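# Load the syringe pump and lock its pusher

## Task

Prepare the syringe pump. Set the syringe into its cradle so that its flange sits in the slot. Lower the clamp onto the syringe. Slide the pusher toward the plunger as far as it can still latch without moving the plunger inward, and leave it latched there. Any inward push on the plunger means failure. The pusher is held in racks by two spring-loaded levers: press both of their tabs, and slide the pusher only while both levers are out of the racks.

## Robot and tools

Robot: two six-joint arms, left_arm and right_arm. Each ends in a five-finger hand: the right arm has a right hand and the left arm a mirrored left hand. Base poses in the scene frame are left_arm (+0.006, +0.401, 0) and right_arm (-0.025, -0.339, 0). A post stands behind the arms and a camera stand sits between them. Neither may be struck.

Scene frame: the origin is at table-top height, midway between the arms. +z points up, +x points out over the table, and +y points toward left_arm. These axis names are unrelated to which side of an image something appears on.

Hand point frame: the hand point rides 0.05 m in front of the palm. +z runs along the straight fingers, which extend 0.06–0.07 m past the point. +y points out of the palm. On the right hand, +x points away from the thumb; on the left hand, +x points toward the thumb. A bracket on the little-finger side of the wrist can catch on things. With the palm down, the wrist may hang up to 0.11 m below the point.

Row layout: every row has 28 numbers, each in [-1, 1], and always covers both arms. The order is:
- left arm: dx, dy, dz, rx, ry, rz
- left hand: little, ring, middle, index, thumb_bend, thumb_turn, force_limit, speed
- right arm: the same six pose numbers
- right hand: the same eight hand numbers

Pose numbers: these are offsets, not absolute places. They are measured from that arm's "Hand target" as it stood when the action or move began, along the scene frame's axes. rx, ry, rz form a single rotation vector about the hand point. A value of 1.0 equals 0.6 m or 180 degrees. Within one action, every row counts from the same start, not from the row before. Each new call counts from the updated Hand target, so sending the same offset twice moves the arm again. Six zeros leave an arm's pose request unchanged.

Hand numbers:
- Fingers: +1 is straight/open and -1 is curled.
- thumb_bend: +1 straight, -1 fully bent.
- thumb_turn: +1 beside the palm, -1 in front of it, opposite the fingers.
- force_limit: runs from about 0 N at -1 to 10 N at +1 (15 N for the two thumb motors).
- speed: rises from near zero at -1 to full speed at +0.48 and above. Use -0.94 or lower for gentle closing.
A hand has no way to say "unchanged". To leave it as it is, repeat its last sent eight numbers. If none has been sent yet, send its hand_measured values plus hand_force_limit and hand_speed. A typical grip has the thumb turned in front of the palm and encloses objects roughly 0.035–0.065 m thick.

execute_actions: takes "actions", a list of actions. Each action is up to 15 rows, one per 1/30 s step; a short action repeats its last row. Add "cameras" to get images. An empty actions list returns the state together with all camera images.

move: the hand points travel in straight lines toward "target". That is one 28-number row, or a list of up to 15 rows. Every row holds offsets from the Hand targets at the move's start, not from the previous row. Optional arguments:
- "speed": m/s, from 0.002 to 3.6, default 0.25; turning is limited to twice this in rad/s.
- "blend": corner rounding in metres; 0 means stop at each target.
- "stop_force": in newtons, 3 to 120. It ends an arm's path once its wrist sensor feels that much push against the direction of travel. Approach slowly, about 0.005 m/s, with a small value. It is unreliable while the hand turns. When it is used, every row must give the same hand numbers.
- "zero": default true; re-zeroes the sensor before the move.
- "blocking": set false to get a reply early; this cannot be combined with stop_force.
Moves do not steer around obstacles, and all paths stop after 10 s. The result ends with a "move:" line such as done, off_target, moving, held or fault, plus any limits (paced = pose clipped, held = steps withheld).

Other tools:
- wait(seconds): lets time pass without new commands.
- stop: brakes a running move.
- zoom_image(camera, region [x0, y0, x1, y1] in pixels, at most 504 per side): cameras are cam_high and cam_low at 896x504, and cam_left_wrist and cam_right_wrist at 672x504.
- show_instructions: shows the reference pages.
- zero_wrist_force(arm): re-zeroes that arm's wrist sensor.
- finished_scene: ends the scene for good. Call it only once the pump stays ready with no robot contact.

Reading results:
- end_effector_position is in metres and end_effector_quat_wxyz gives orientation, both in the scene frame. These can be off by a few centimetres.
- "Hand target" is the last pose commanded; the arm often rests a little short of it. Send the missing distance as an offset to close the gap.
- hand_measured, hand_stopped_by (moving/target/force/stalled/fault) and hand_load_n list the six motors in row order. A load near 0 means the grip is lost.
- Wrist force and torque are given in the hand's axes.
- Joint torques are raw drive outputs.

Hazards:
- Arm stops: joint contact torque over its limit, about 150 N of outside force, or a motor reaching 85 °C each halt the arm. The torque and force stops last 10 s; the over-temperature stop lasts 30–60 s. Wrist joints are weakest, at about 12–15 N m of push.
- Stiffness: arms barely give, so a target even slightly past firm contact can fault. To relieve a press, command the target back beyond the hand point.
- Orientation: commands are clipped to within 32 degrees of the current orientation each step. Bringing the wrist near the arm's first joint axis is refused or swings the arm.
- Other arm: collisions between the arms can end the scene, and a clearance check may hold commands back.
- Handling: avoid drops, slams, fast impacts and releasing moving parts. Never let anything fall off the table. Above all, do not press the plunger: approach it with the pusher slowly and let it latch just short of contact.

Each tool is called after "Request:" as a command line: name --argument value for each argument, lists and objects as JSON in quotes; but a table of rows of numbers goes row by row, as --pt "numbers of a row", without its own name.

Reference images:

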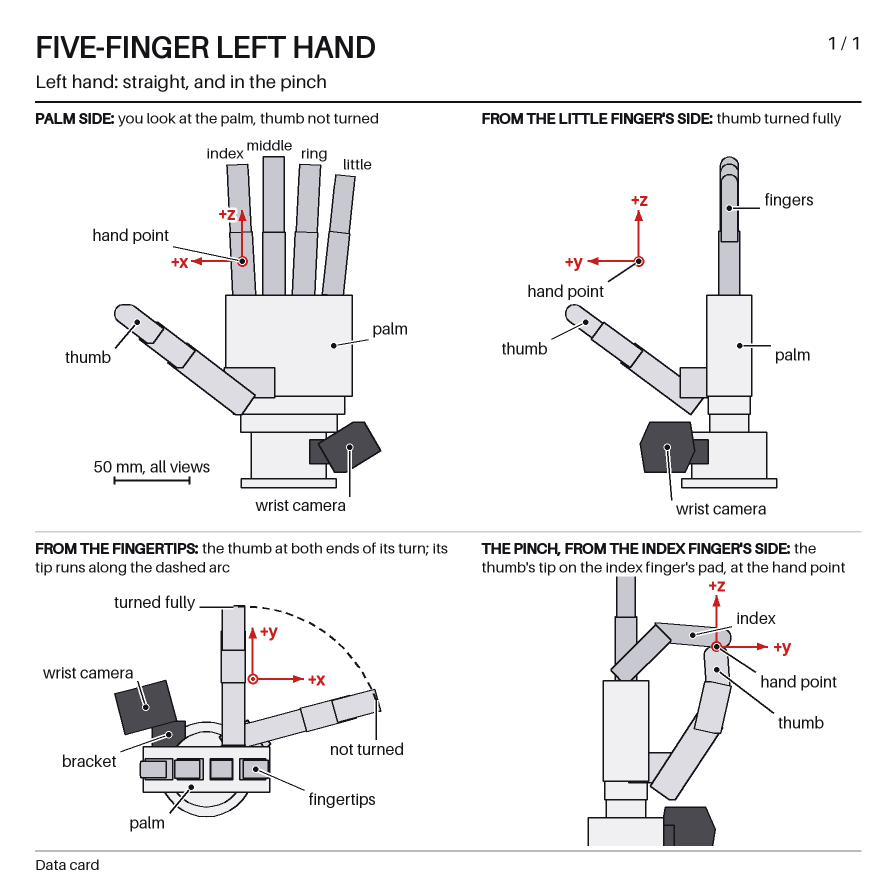

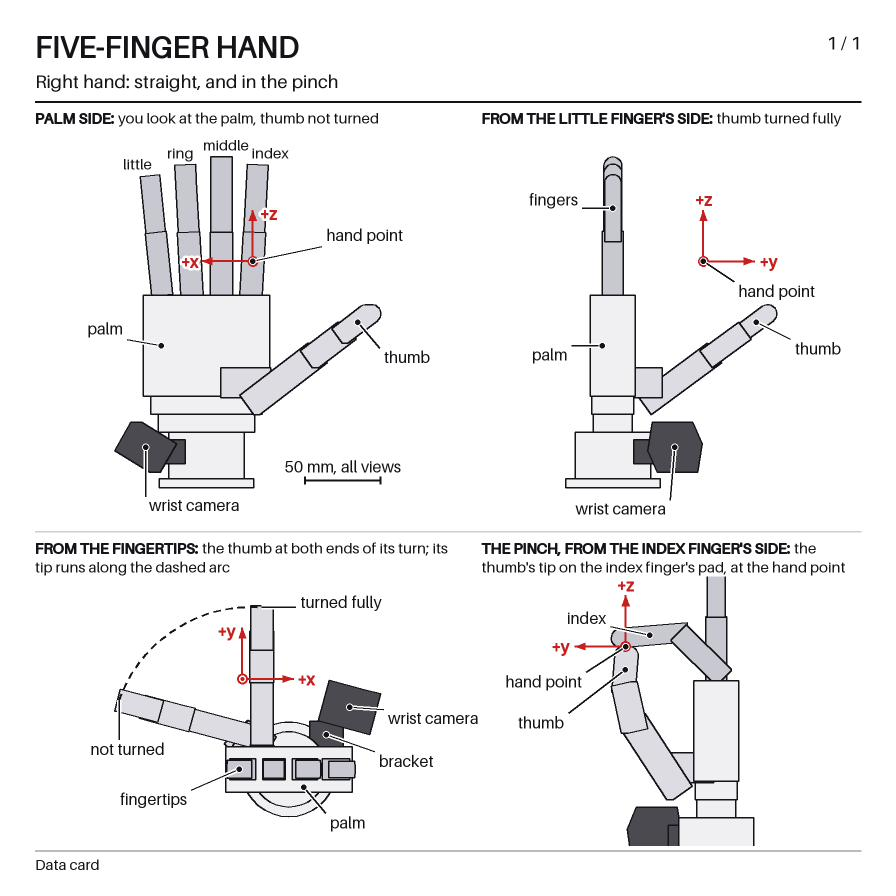

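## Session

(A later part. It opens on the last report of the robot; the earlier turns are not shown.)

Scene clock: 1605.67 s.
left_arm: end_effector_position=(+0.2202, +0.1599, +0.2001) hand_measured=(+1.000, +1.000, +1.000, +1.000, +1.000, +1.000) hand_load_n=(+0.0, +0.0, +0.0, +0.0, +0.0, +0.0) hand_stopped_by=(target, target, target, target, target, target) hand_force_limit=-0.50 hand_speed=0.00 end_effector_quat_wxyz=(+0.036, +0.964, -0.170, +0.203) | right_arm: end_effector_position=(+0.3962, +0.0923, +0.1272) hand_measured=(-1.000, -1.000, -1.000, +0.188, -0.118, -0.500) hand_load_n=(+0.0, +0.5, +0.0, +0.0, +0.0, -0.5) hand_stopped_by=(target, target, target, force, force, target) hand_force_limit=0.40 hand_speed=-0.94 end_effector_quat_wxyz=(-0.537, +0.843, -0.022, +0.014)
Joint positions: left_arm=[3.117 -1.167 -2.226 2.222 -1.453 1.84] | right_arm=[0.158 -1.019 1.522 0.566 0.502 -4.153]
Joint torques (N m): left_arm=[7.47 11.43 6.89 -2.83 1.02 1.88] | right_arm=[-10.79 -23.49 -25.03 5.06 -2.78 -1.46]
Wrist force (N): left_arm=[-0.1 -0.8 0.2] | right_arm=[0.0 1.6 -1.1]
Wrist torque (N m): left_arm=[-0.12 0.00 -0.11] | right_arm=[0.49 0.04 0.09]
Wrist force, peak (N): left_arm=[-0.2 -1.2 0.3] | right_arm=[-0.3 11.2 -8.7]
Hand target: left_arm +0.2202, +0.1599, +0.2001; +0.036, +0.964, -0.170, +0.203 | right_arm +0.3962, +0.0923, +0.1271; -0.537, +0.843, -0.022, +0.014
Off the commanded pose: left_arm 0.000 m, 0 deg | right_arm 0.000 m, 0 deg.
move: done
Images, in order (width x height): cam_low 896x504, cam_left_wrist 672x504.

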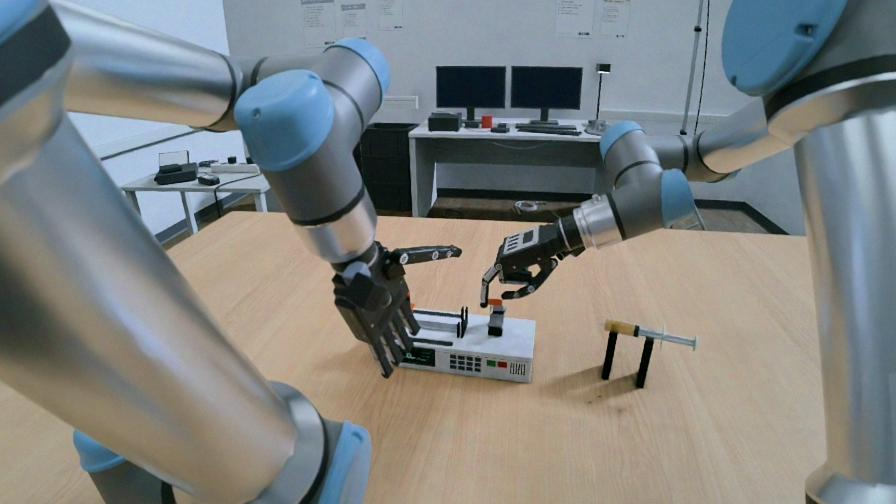

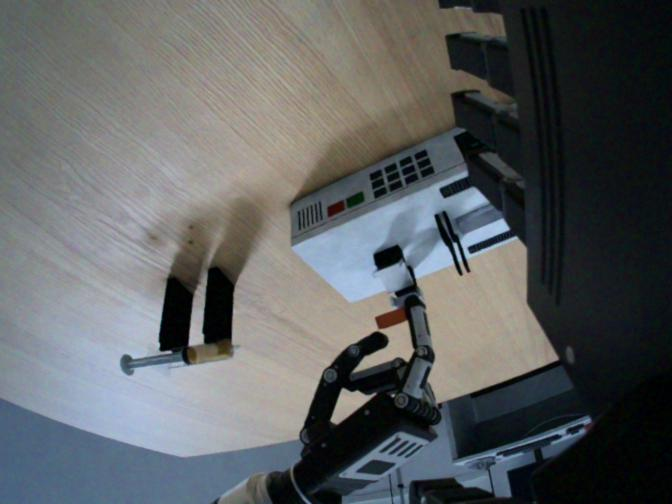

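Request:
zoom_image --camera "cam_left_wrist" --region '[300, 200, 480, 380]'

Scaled by 2.800 from the camera's image (finer frame: 960x720).

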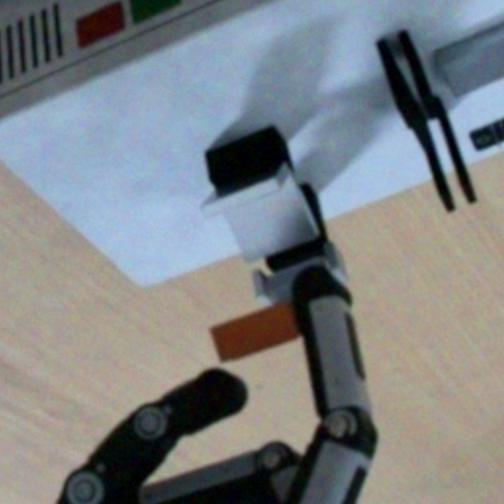

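Request:
move --pt "0 0 0 0 0 0 1 1 1 1 1 1 -0.5 0 0.0 0.0 0.0 0 0 0 -1 -1 -1 0.25 0.3 -0.5 -0.5 -0.5" --pt "0 0 0 0 0 0 1 1 1 1 1 1 -0.5 0 0.0 0.0 0.0 0 0 0 -1 -1 -1 0.25 1 0.5 -0.5 0" --pt "0 0 0 0 0 0 1 1 1 1 1 1 -0.5 0 -0.055 0.0 0.0 0 0 0 -1 -1 -1 0.25 1 0.5 -0.5 0" --pt "0 0 0 0 0 0 1 1 1 1 1 1 -0.5 0 -0.055 -0.037 0.0 0 0 0 -1 -1 -1 0.25 1 0.5 -0.5 0" --cameras '["cam_left_wrist","cam_low"]' --speed 0.08

Request:
zoom_image --camera "cam_low" --region '[430, 260, 550, 360]'

Request:
zoom_image --camera "cam_left_wrist" --region '[300, 200, 480, 380]'

Scene clock: 1644.13 s.
left_arm: end_effector_position=(+0.2202, +0.1599, +0.2001) hand_measured=(+1.000, +1.000, +1.000, +1.000, +1.000, +1.000) hand_load_n=(+0.0, +0.0, +0.0, +0.0, +0.0, +0.0) hand_stopped_by=(target, target, target, target, target, target) hand_force_limit=-0.50 hand_speed=0.00 end_effector_quat_wxyz=(+0.036, +0.964, -0.170, +0.203) | right_arm: end_effector_position=(+0.3632, +0.0701, +0.1272) hand_measured=(-1.000, -1.000, -1.000, +0.250, +1.000, +0.500) hand_load_n=(+0.0, +0.0, +0.0, +0.0, +0.0, +0.0) hand_stopped_by=(target, target, target, target, target, target) hand_force_limit=-0.50 hand_speed=0.00 end_effector_quat_wxyz=(-0.537, +0.843, -0.022, +0.014)
Joint positions: left_arm=[3.117 -1.167 -2.226 2.222 -1.453 1.84] | right_arm=[0.124 -1.091 1.654 0.563 0.487 -4.217]
Joint torques (N m): left_arm=[8.33 10.66 7.67 -2.97 0.91 1.84] | right_arm=[-10.07 -21.6 -5.06 4.58 -2.71 -2.02]
Wrist force (N): left_arm=[-0.2 -0.6 -0.2] | right_arm=[-0.1 2.2 -1.4]
Wrist torque (N m): left_arm=[-0.06 -0.01 -0.12] | right_arm=[0.59 0.08 0.11]
Wrist force, peak (N): left_arm=[0.2 -1.3 0.3] | right_arm=[-0.5 2.2 -1.9]
Hand target: left_arm +0.2202, +0.1599, +0.2001; +0.036, +0.964, -0.170, +0.203 | right_arm +0.3632, +0.0701, +0.1271; -0.537, +0.843, -0.022, +0.014
Off the commanded pose: left_arm 0.000 m, 0 deg | right_arm 0.000 m, 0 deg.
move: done
Images, in order (width x height): cam_low 896x504, cam_left_wrist 672x504.

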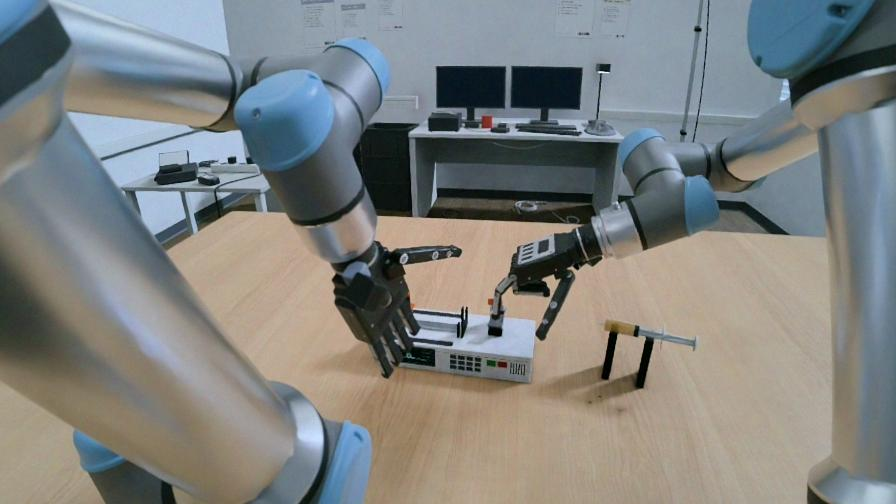

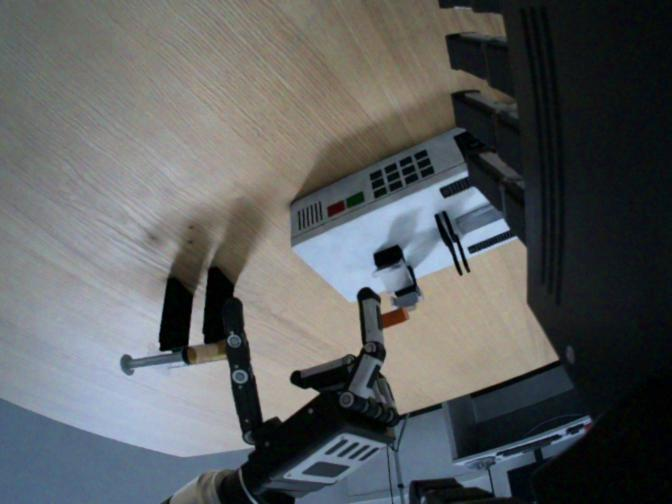

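Scaled by 4.200 from the camera's image (finer frame: 1280x720).

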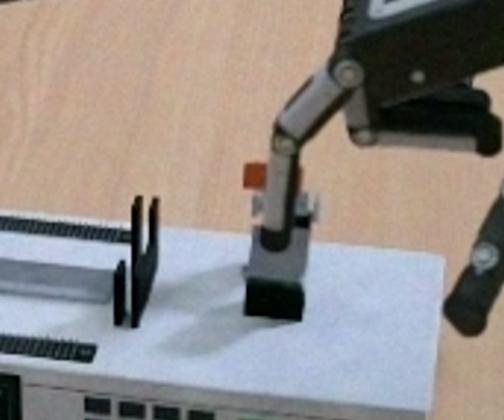

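Scaled by 2.800 from the camera's image (finer frame: 960x720).

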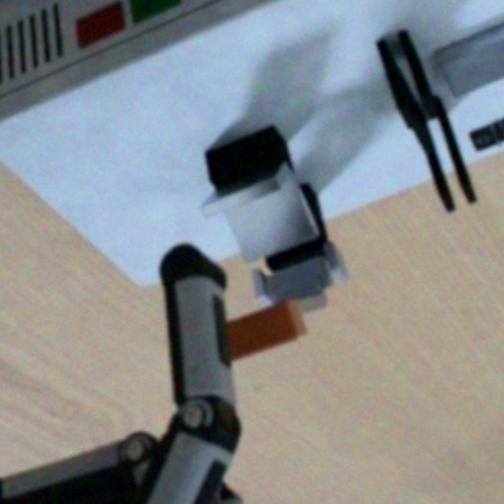

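Request:
move --pt "0 0 0 0 0 0 1 1 1 1 1 1 -0.5 0 0.0 0.006 0.03 0 0 0 -1 -1 -1 0.25 1 0.5 -0.5 0" --pt "0 0 0 0 0 0 1 1 1 1 1 1 -0.5 0 0.06 0.006 0.03 0 0 0 -1 -1 -1 0.25 1 0.5 -0.5 0" --cameras '["cam_left_wrist","cam_low"]' --speed 0.04 --stop_force 15

Request:
zoom_image --camera "cam_low" --region '[430, 260, 550, 360]'

Request:
zoom_image --camera "cam_left_wrist" --region '[300, 200, 480, 380]'

Scene clock: 1663.27 s.
left_arm: end_effector_position=(+0.2202, +0.1599, +0.2001) hand_measured=(+1.000, +1.000, +1.000, +1.000, +1.000, +1.000) hand_load_n=(+0.0, +0.0, +0.0, +0.0, +0.0, +0.0) hand_stopped_by=(target, target, target, target, target, target) hand_force_limit=-0.50 hand_speed=0.00 end_effector_quat_wxyz=(+0.036, +0.964, -0.170, +0.203) | right_arm: end_effector_position=(+0.3992, +0.0737, +0.1451) hand_measured=(-1.000, -1.000, -1.000, +0.250, +1.000, +0.500) hand_load_n=(+0.0, +0.0, +0.0, +0.0, +0.0, +0.0) hand_stopped_by=(target, target, target, target, target, target) hand_force_limit=-0.50 hand_speed=0.00 end_effector_quat_wxyz=(-0.537, +0.843, -0.022, +0.014)
Joint positions: left_arm=[3.117 -1.167 -2.226 2.222 -1.453 1.84] | right_arm=[0.118 -1.038 1.518 0.655 0.484 -4.228]
Joint torques (N m): left_arm=[8.23 9.79 7.35 -2.83 0.73 1.83] | right_arm=[-11.27 -24.23 -24.43 4.98 -2.76 -1.73]
Wrist force (N): left_arm=[0.2 -0.8 0.2] | right_arm=[-0.2 1.8 -1.4]
Wrist torque (N m): left_arm=[-0.11 -0.05 -0.08] | right_arm=[0.55 0.10 0.07]
Wrist force, peak (N): left_arm=[-0.1 -1.2 0.3] | right_arm=[-0.3 2.6 -1.3]
Hand target: left_arm +0.2202, +0.1599, +0.2001; +0.036, +0.964, -0.170, +0.203 | right_arm +0.3992, +0.0737, +0.1451; -0.537, +0.843, -0.022, +0.014
Off the commanded pose: left_arm 0.000 m, 0 deg | right_arm 0.000 m, 0 deg.
move: done
Images, in order (width x height): cam_low 896x504, cam_left_wrist 672x504.

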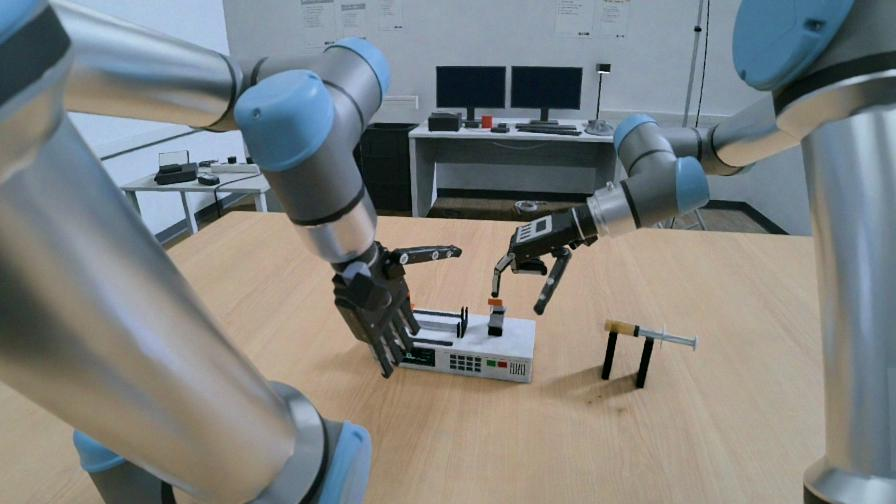

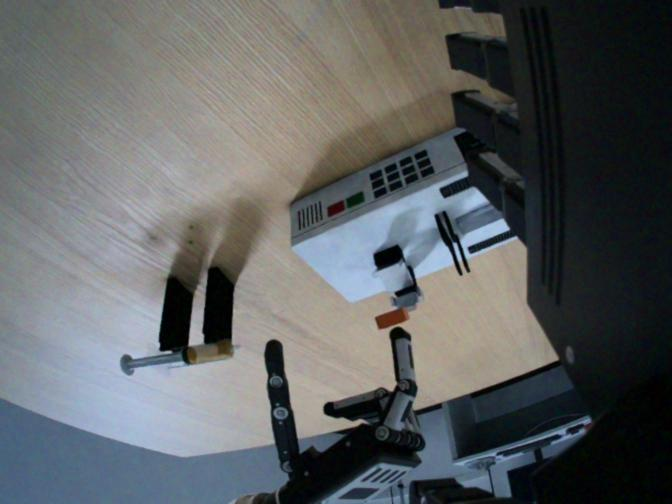

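Scaled by 4.200 from the camera's image (finer frame: 1280x720).

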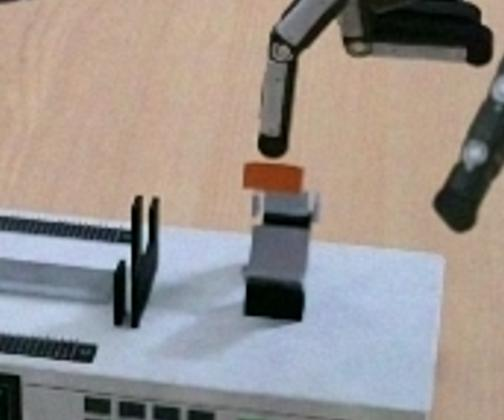

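Scaled by 2.800 from the camera's image (finer frame: 960x720).

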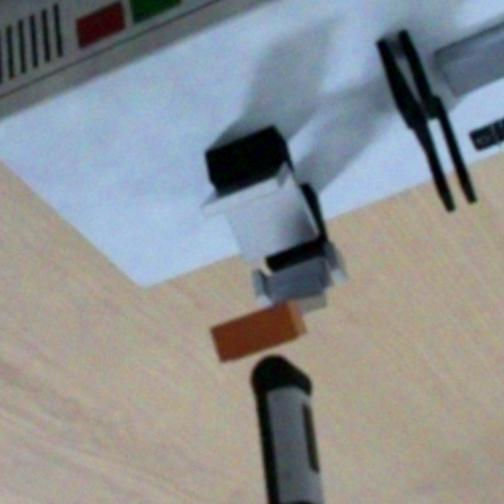

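Request:
move --pt "0 0 0 0 0 0 1 1 1 1 1 1 -0.5 0 -0.058 0.0 0.0 0 0 0 -1 -1 -1 0.25 1 0.5 -0.5 0" --pt "0 0 0 0 0 0 1 1 1 1 1 1 -0.5 0 -0.058 0.0 -0.028 0 0 0 -1 -1 -1 0.25 1 0.5 -0.5 0" --pt "0 0 0 0 0 0 1 1 1 1 1 1 -0.5 0 0.03 0.0 -0.028 0 0 0 -1 -1 -1 0.25 1 0.5 -0.5 0" --cameras '["cam_left_wrist","cam_low"]' --speed 0.04 --stop_force 15

Request:
zoom_image --camera "cam_low" --region '[430, 260, 550, 360]'

Request:
zoom_image --camera "cam_left_wrist" --region '[300, 200, 480, 380]'

Scene clock: 1681.87 s.
left_arm: end_effector_position=(+0.2202, +0.1599, +0.2001) hand_measured=(+1.000, +1.000, +1.000, +1.000, +1.000, +1.000) hand_load_n=(+0.0, +0.0, +0.0, +0.0, +0.0, +0.0) hand_stopped_by=(target, target, target, target, target, target) hand_force_limit=-0.50 hand_speed=0.00 end_effector_quat_wxyz=(+0.036, +0.964, -0.170, +0.203) | right_arm: end_effector_position=(+0.4172, +0.0737, +0.1283) hand_measured=(-1.000, -1.000, -1.000, +0.250, +1.000, +0.500) hand_load_n=(+0.0, +0.0, +0.0, +0.0, +0.0, +0.0) hand_stopped_by=(target, target, target, target, target, target) hand_force_limit=-0.50 hand_speed=0.00 end_effector_quat_wxyz=(-0.537, +0.843, -0.022, +0.014)
Joint positions: left_arm=[3.117 -1.167 -2.226 2.222 -1.453 1.84] | right_arm=[0.112 -0.982 1.477 0.65 0.482 -4.24]
Joint torques (N m): left_arm=[7.51 10.52 7.26 -2.82 0.85 1.76] | right_arm=[-11.55 -26.94 -25.03 4.72 -2.88 -1.66]
Wrist force (N): left_arm=[-0.1 -0.6 0.2] | right_arm=[-0.5 2.2 -1.3]
Wrist torque (N m): left_arm=[-0.09 -0.01 -0.11] | right_arm=[0.64 -0.04 0.10]
Wrist force, peak (N): left_arm=[-0.2 -1.1 0.0] | right_arm=[-6.8 1.0 -2.3]
Hand target: left_arm +0.2202, +0.1599, +0.2001; +0.036, +0.964, -0.170, +0.203 | right_arm +0.4172, +0.0737, +0.1283; -0.537, +0.843, -0.022, +0.014
Off the commanded pose: left_arm 0.000 m, 0 deg | right_arm 0.000 m, 0 deg.
move: done
Images, in order (width x height): cam_low 896x504, cam_left_wrist 672x504.

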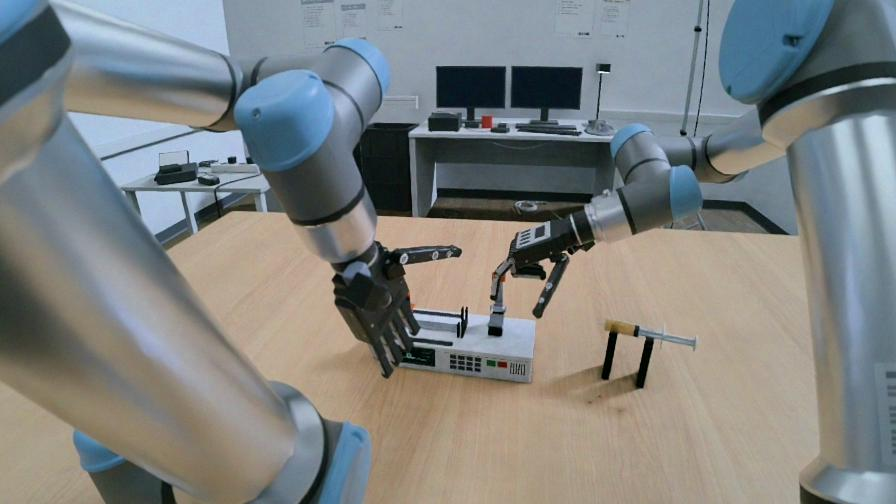

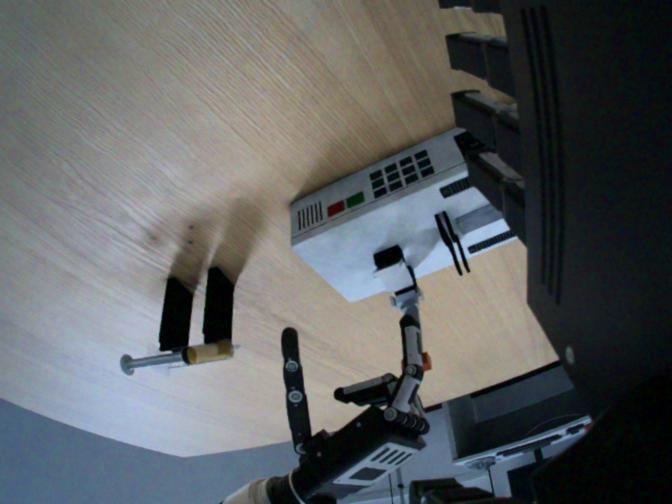

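Scaled by 4.200 from the camera's image (finer frame: 1280x720).

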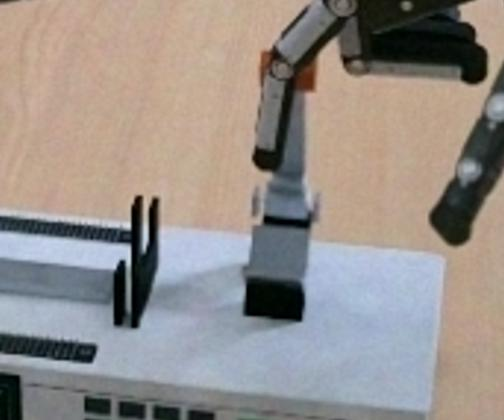

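Scaled by 2.800 from the camera's image (finer frame: 960x720).

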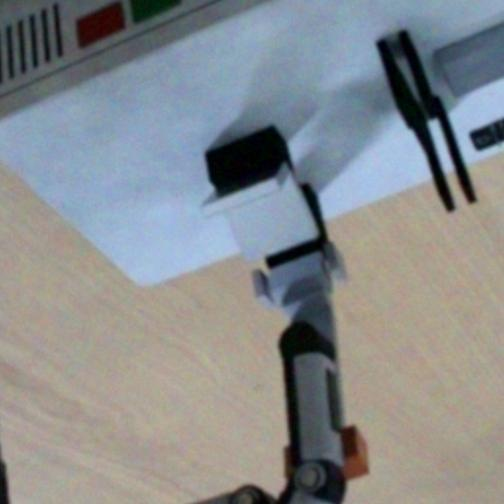

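Request:
move --pt "0 0 0 0 0 0 1 1 1 1 1 1 -0.5 0 0.045 0.0 0.0 0 0 0 -1 -1 -1 0.25 1 0.5 -0.5 0" --cameras '["cam_left_wrist","cam_low"]' --speed 0.04 --stop_force 15

Request:
zoom_image --camera "cam_low" --region '[430, 240, 550, 340]'

Request:
zoom_image --camera "cam_left_wrist" --region '[300, 200, 480, 380]'

Scene clock: 1693.13 s.
left_arm: end_effector_position=(+0.2202, +0.1599, +0.2001) hand_measured=(+1.000, +1.000, +1.000, +1.000, +1.000, +1.000) hand_load_n=(+0.0, +0.0, +0.0, +0.0, +0.0, +0.0) hand_stopped_by=(target, target, target, target, target, target) hand_force_limit=-0.50 hand_speed=0.00 end_effector_quat_wxyz=(+0.036, +0.964, -0.170, +0.203) | right_arm: end_effector_position=(+0.4442, +0.0737, +0.1283) hand_measured=(-1.000, -1.000, -1.000, +0.250, +1.000, +0.500) hand_load_n=(+0.0, +0.0, +0.0, +0.0, +0.0, -0.5) hand_stopped_by=(target, target, target, target, target, target) hand_force_limit=-0.50 hand_speed=0.00 end_effector_quat_wxyz=(-0.537, +0.843, -0.022, +0.014)
Joint positions: left_arm=[3.117 -1.167 -2.226 2.222 -1.453 1.84] | right_arm=[0.104 -0.926 1.384 0.701 0.478 -4.256]
Joint torques (N m): left_arm=[7.45 10.05 6.74 -2.76 0.64 1.64] | right_arm=[-10.96 -28.14 -25.19 4.82 -2.8 -1.6]
Wrist force (N): left_arm=[0.0 -0.9 0.3] | right_arm=[-0.9 2.7 -1.1]
Wrist torque (N m): left_arm=[-0.14 -0.02 -0.09] | right_arm=[0.64 0.04 0.09]
Wrist force, peak (N): left_arm=[-0.1 -1.0 0.2] | right_arm=[-0.4 3.1 -1.2]
Hand target: left_arm +0.2202, +0.1599, +0.2001; +0.036, +0.964, -0.170, +0.203 | right_arm +0.4442, +0.0737, +0.1283; -0.537, +0.843, -0.022, +0.014
Off the commanded pose: left_arm 0.000 m, 0 deg | right_arm 0.000 m, 0 deg.
move: done
Images, in order (width x height): cam_low 896x504, cam_left_wrist 672x504.

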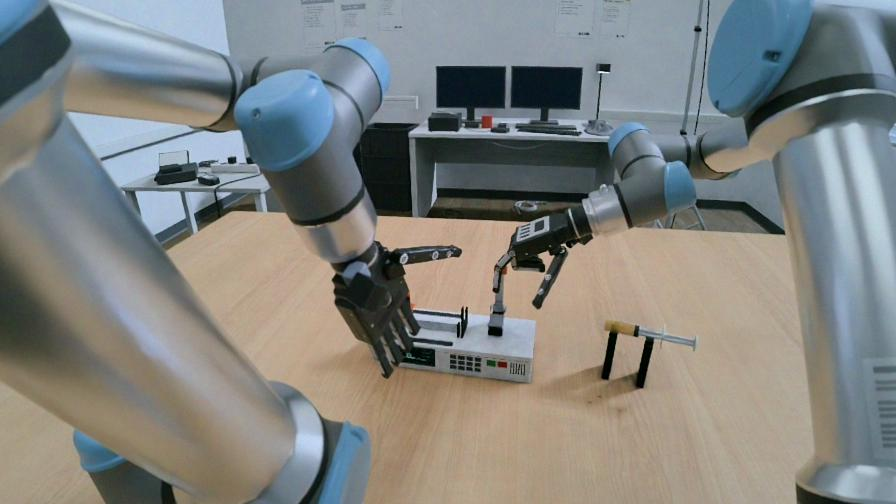

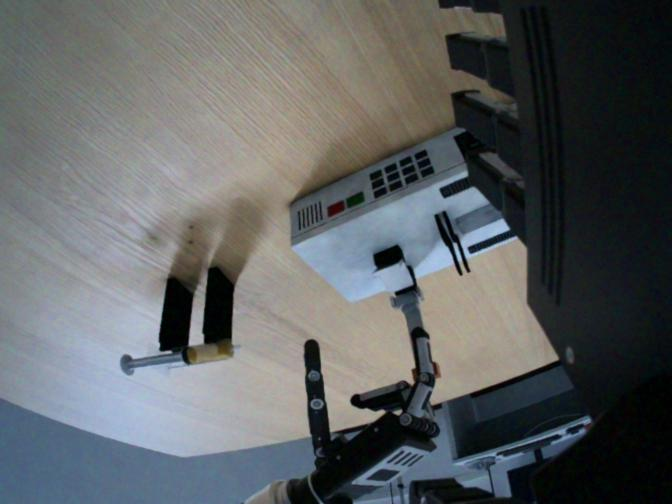

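Scaled by 4.200 from the camera's image (finer frame: 1280x720).

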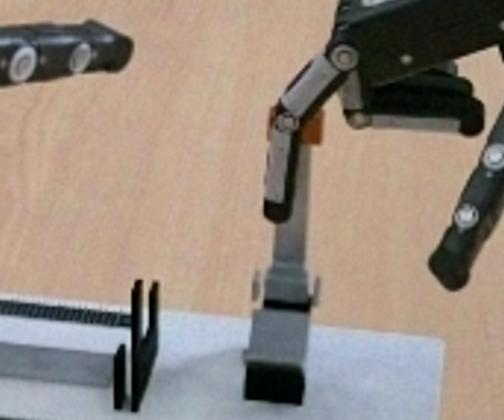

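Scaled by 2.800 from the camera's image (finer frame: 960x720).

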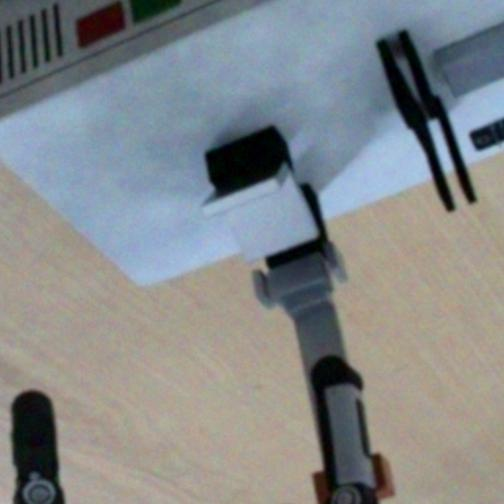

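Request:
move --pt "0 0 0 0 0 0 1 1 1 1 1 1 -0.5 0 -0.08 0.0 0.0 0 0 0 -1 -1 -1 0.25 1 0.5 -0.5 0" --pt "0 0 0 0 0 0 1 1 1 1 1 1 -0.5 0 -0.08 -0.1 0.15 0 0 0 -1 -1 -1 0.25 1 0.5 -0.5 0" --cameras '["cam_left_wrist","cam_low","cam_high"]' --speed 0.1

Request:
zoom_image --camera "cam_low" --region '[430, 240, 550, 340]'

Request:
zoom_image --camera "cam_high" --region '[430, 160, 570, 270]'

Scene clock: 1705.90 s.
left_arm: end_effector_position=(+0.2202, +0.1599, +0.2001) hand_measured=(+1.000, +1.000, +1.000, +1.000, +1.000, +1.000) hand_load_n=(+0.0, +0.0, +0.0, +0.0, +0.0, +0.0) hand_stopped_by=(target, target, target, target, target, target) hand_force_limit=-0.50 hand_speed=0.00 end_effector_quat_wxyz=(+0.036, +0.964, -0.170, +0.203) | right_arm: end_effector_position=(+0.3962, +0.0137, +0.2183) hand_measured=(-1.000, -1.000, -1.000, +0.250, +1.000, +0.500) hand_load_n=(+0.5, +0.0, +0.0, +0.0, +0.0, -0.5) hand_stopped_by=(target, target, target, target, target, target) hand_force_limit=-0.50 hand_speed=0.00 end_effector_quat_wxyz=(-0.537, +0.843, -0.022, +0.014)
Joint positions: left_arm=[3.117 -1.167 -2.226 2.222 -1.453 1.84] | right_arm=[-0.011 -1.128 1.518 0.991 0.444 -4.503]
Joint torques (N m): left_arm=[7.88 10.32 7.76 -2.68 0.64 1.69] | right_arm=[-11.33 -42.11 -25.18 5.05 -2.91 -1.81]
Wrist force (N): left_arm=[0.1 -0.3 0.3] | right_arm=[0.2 2.4 -0.7]
Wrist torque (N m): left_arm=[-0.05 -0.03 -0.11] | right_arm=[0.61 -0.01 0.14]
Wrist force, peak (N): left_arm=[-0.2 -1.2 -0.2] | right_arm=[-0.6 3.0 -1.0]
Hand target: left_arm +0.2202, +0.1599, +0.2001; +0.036, +0.964, -0.170, +0.203 | right_arm +0.3962, +0.0137, +0.2183; -0.537, +0.843, -0.022, +0.014
Off the commanded pose: left_arm 0.000 m, 0 deg | right_arm 0.000 m, 0 deg.
move: done
Images, in order (width x height): cam_high 896x504, cam_low 896x504, cam_left_wrist 672x504.

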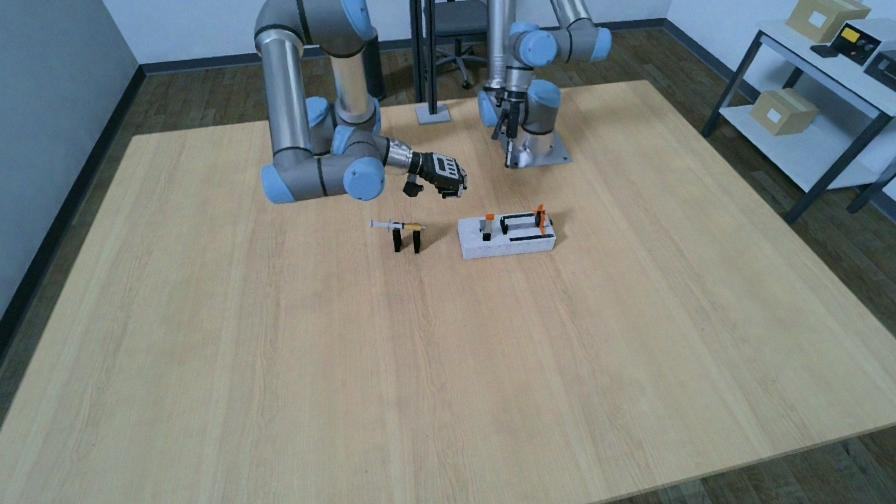

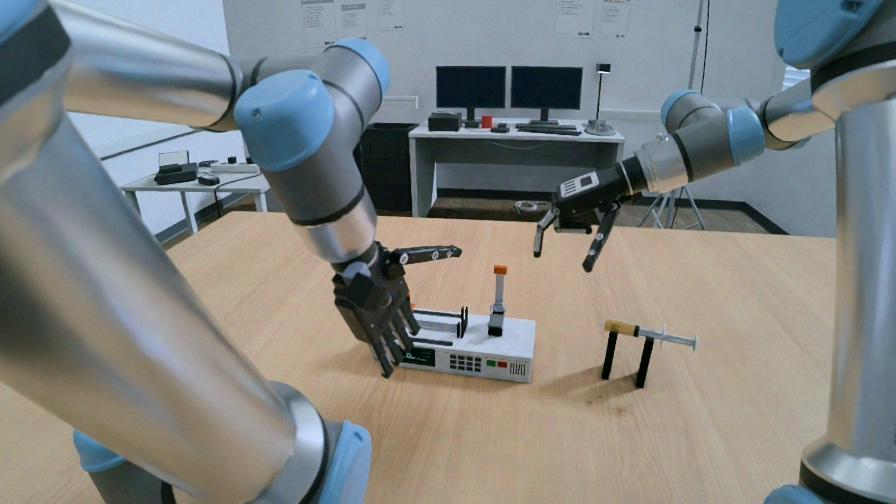

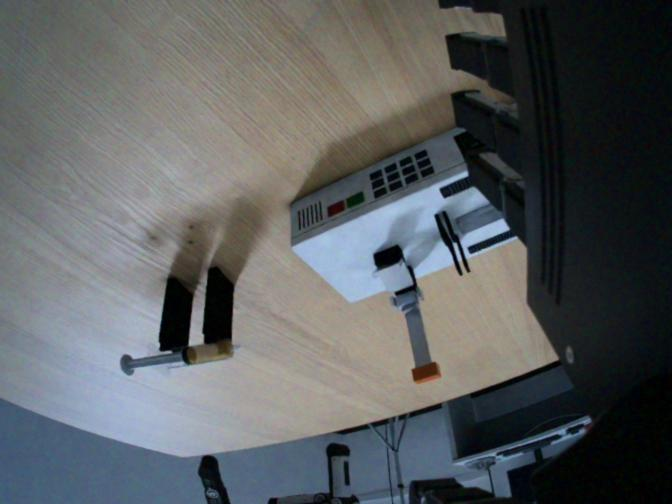

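Scaled by 4.200 from the camera's image (finer frame: 1280x720).

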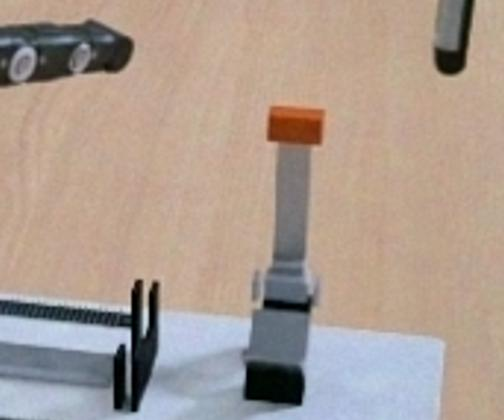

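Scaled by 3.600 from the camera's image (finer frame: 1280x720).

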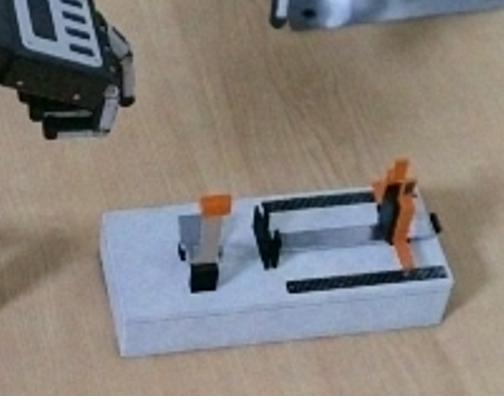

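Request:
move --pt "0 0 0 0 0 0 1 1 1 1 1 1 -0.5 0 0.1 -0.19 0.187 0.0244 0.0174 0.4273 1 1 1 0.5 0.35 -0.5 -0.5 0" --pt "0 0 0 0 0 0 1 1 1 1 1 1 -0.5 0 0.0433 -0.2187 -0.073 0.0244 0.0174 0.4273 1 1 1 0.5 0.35 -0.5 -0.5 0" --cameras '["cam_left_wrist","cam_low","cam_right_wrist"]' --speed 0.2

Request:
zoom_image --camera "cam_low" --region '[570, 240, 730, 400]'

Request:
zoom_image --camera "cam_right_wrist" --region '[200, 50, 550, 400]'

Request:
zoom_image --camera "cam_left_wrist" --region '[80, 200, 330, 450]'

Scene clock: 1797.83 s.
left_arm: end_effector_position=(+0.2202, +0.1599, +0.2001) hand_measured=(+1.000, +1.000, +1.000, +1.000, +1.000, +1.000) hand_load_n=(+0.0, +0.0, +0.0, +0.0, +0.0, +0.0) hand_stopped_by=(target, target, target, target, target, target) hand_force_limit=-0.50 hand_speed=0.00 end_effector_quat_wxyz=(+0.036, +0.964, -0.170, +0.203) | right_arm: end_effector_position=(+0.4222, -0.1175, +0.1746) hand_measured=(+1.000, +1.000, +1.000, +0.500, +0.350, -0.500) hand_load_n=(-0.5, +0.0, +0.0, +0.0, +0.0, +0.0) hand_stopped_by=(target, target, target, target, target, target) hand_force_limit=-0.50 hand_speed=0.00 end_effector_quat_wxyz=(-0.458, +0.654, +0.493, -0.345)
Joint positions: left_arm=[3.117 -1.167 -2.226 2.222 -1.453 1.84] | right_arm=[0.039 -0.569 1.01 2.329 1.227 -6.153]
Joint torques (N m): left_arm=[7.41 10.34 8.39 -2.63 0.63 1.79] | right_arm=[-10.9 -36.86 -6.51 -0.27 1.53 -1.61]
Wrist force (N): left_arm=[0.0 -0.3 0.3] | right_arm=[0.4 2.1 -1.3]
Wrist torque (N m): left_arm=[-0.05 -0.02 -0.11] | right_arm=[0.60 -0.05 0.14]
Wrist force, peak (N): left_arm=[-0.3 -1.4 0.5] | right_arm=[0.0 3.2 -0.9]
Hand target: left_arm +0.2202, +0.1599, +0.2001; +0.036, +0.964, -0.170, +0.203 | right_arm +0.4222, -0.1176, +0.1745; -0.458, +0.654, +0.493, -0.345
Off the commanded pose: left_arm 0.000 m, 0 deg | right_arm 0.000 m, 0 deg.
move: done
Images, in order (width x height): cam_low 896x504, cam_left_wrist 672x504, cam_right_wrist 672x504.

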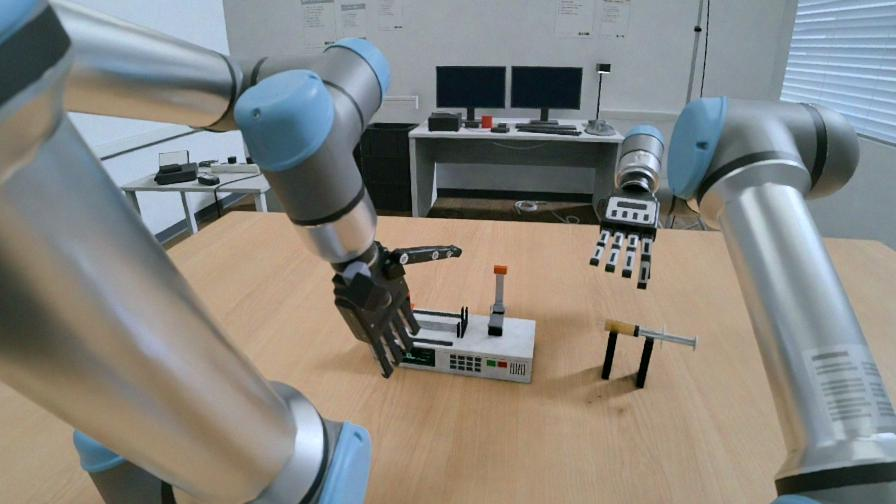

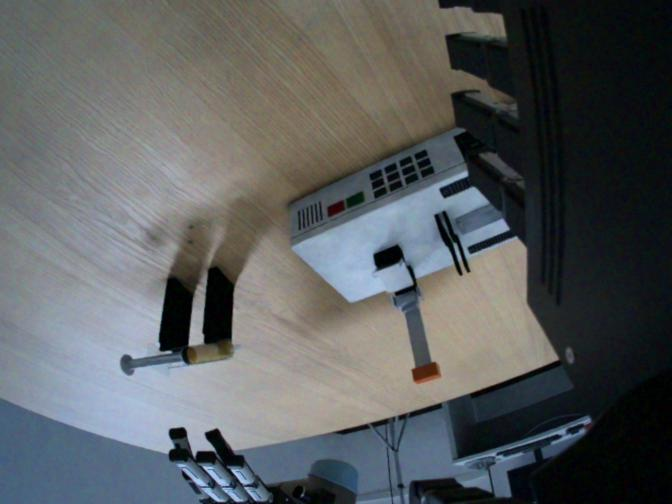

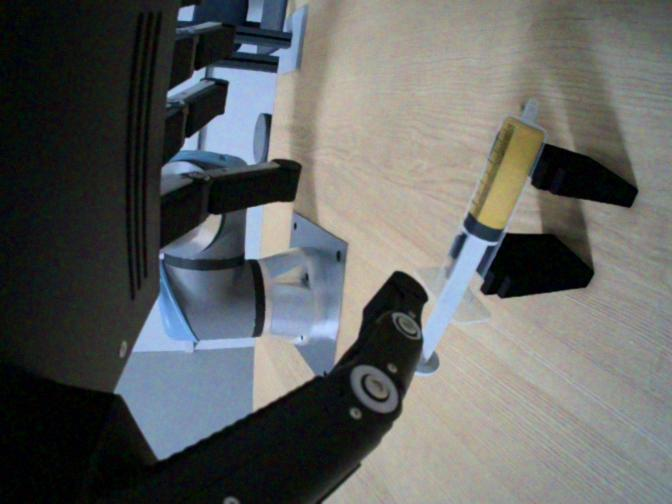

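Scaled by 3.150 from the camera's image (finer frame: 1280x720).

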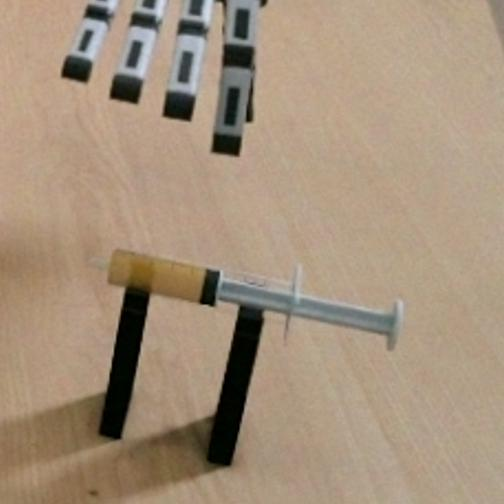

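Scaled by 1.440 from the camera's image (finer frame: 960x720).

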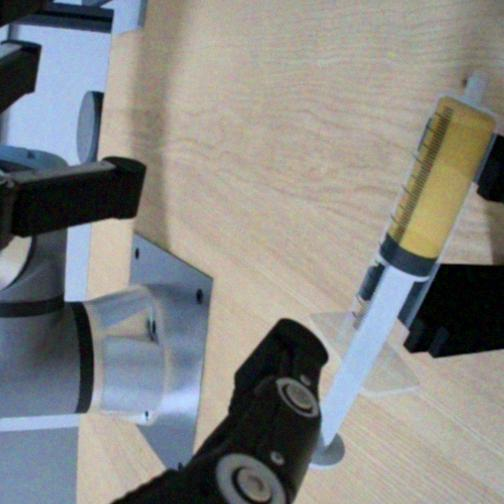

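Scaled by 2.016 from the camera's image (finer frame: 960x720).

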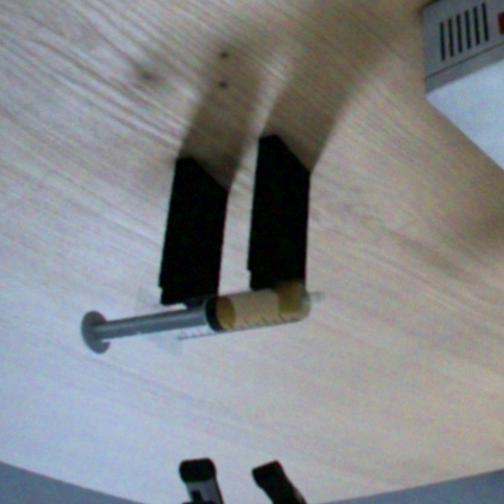

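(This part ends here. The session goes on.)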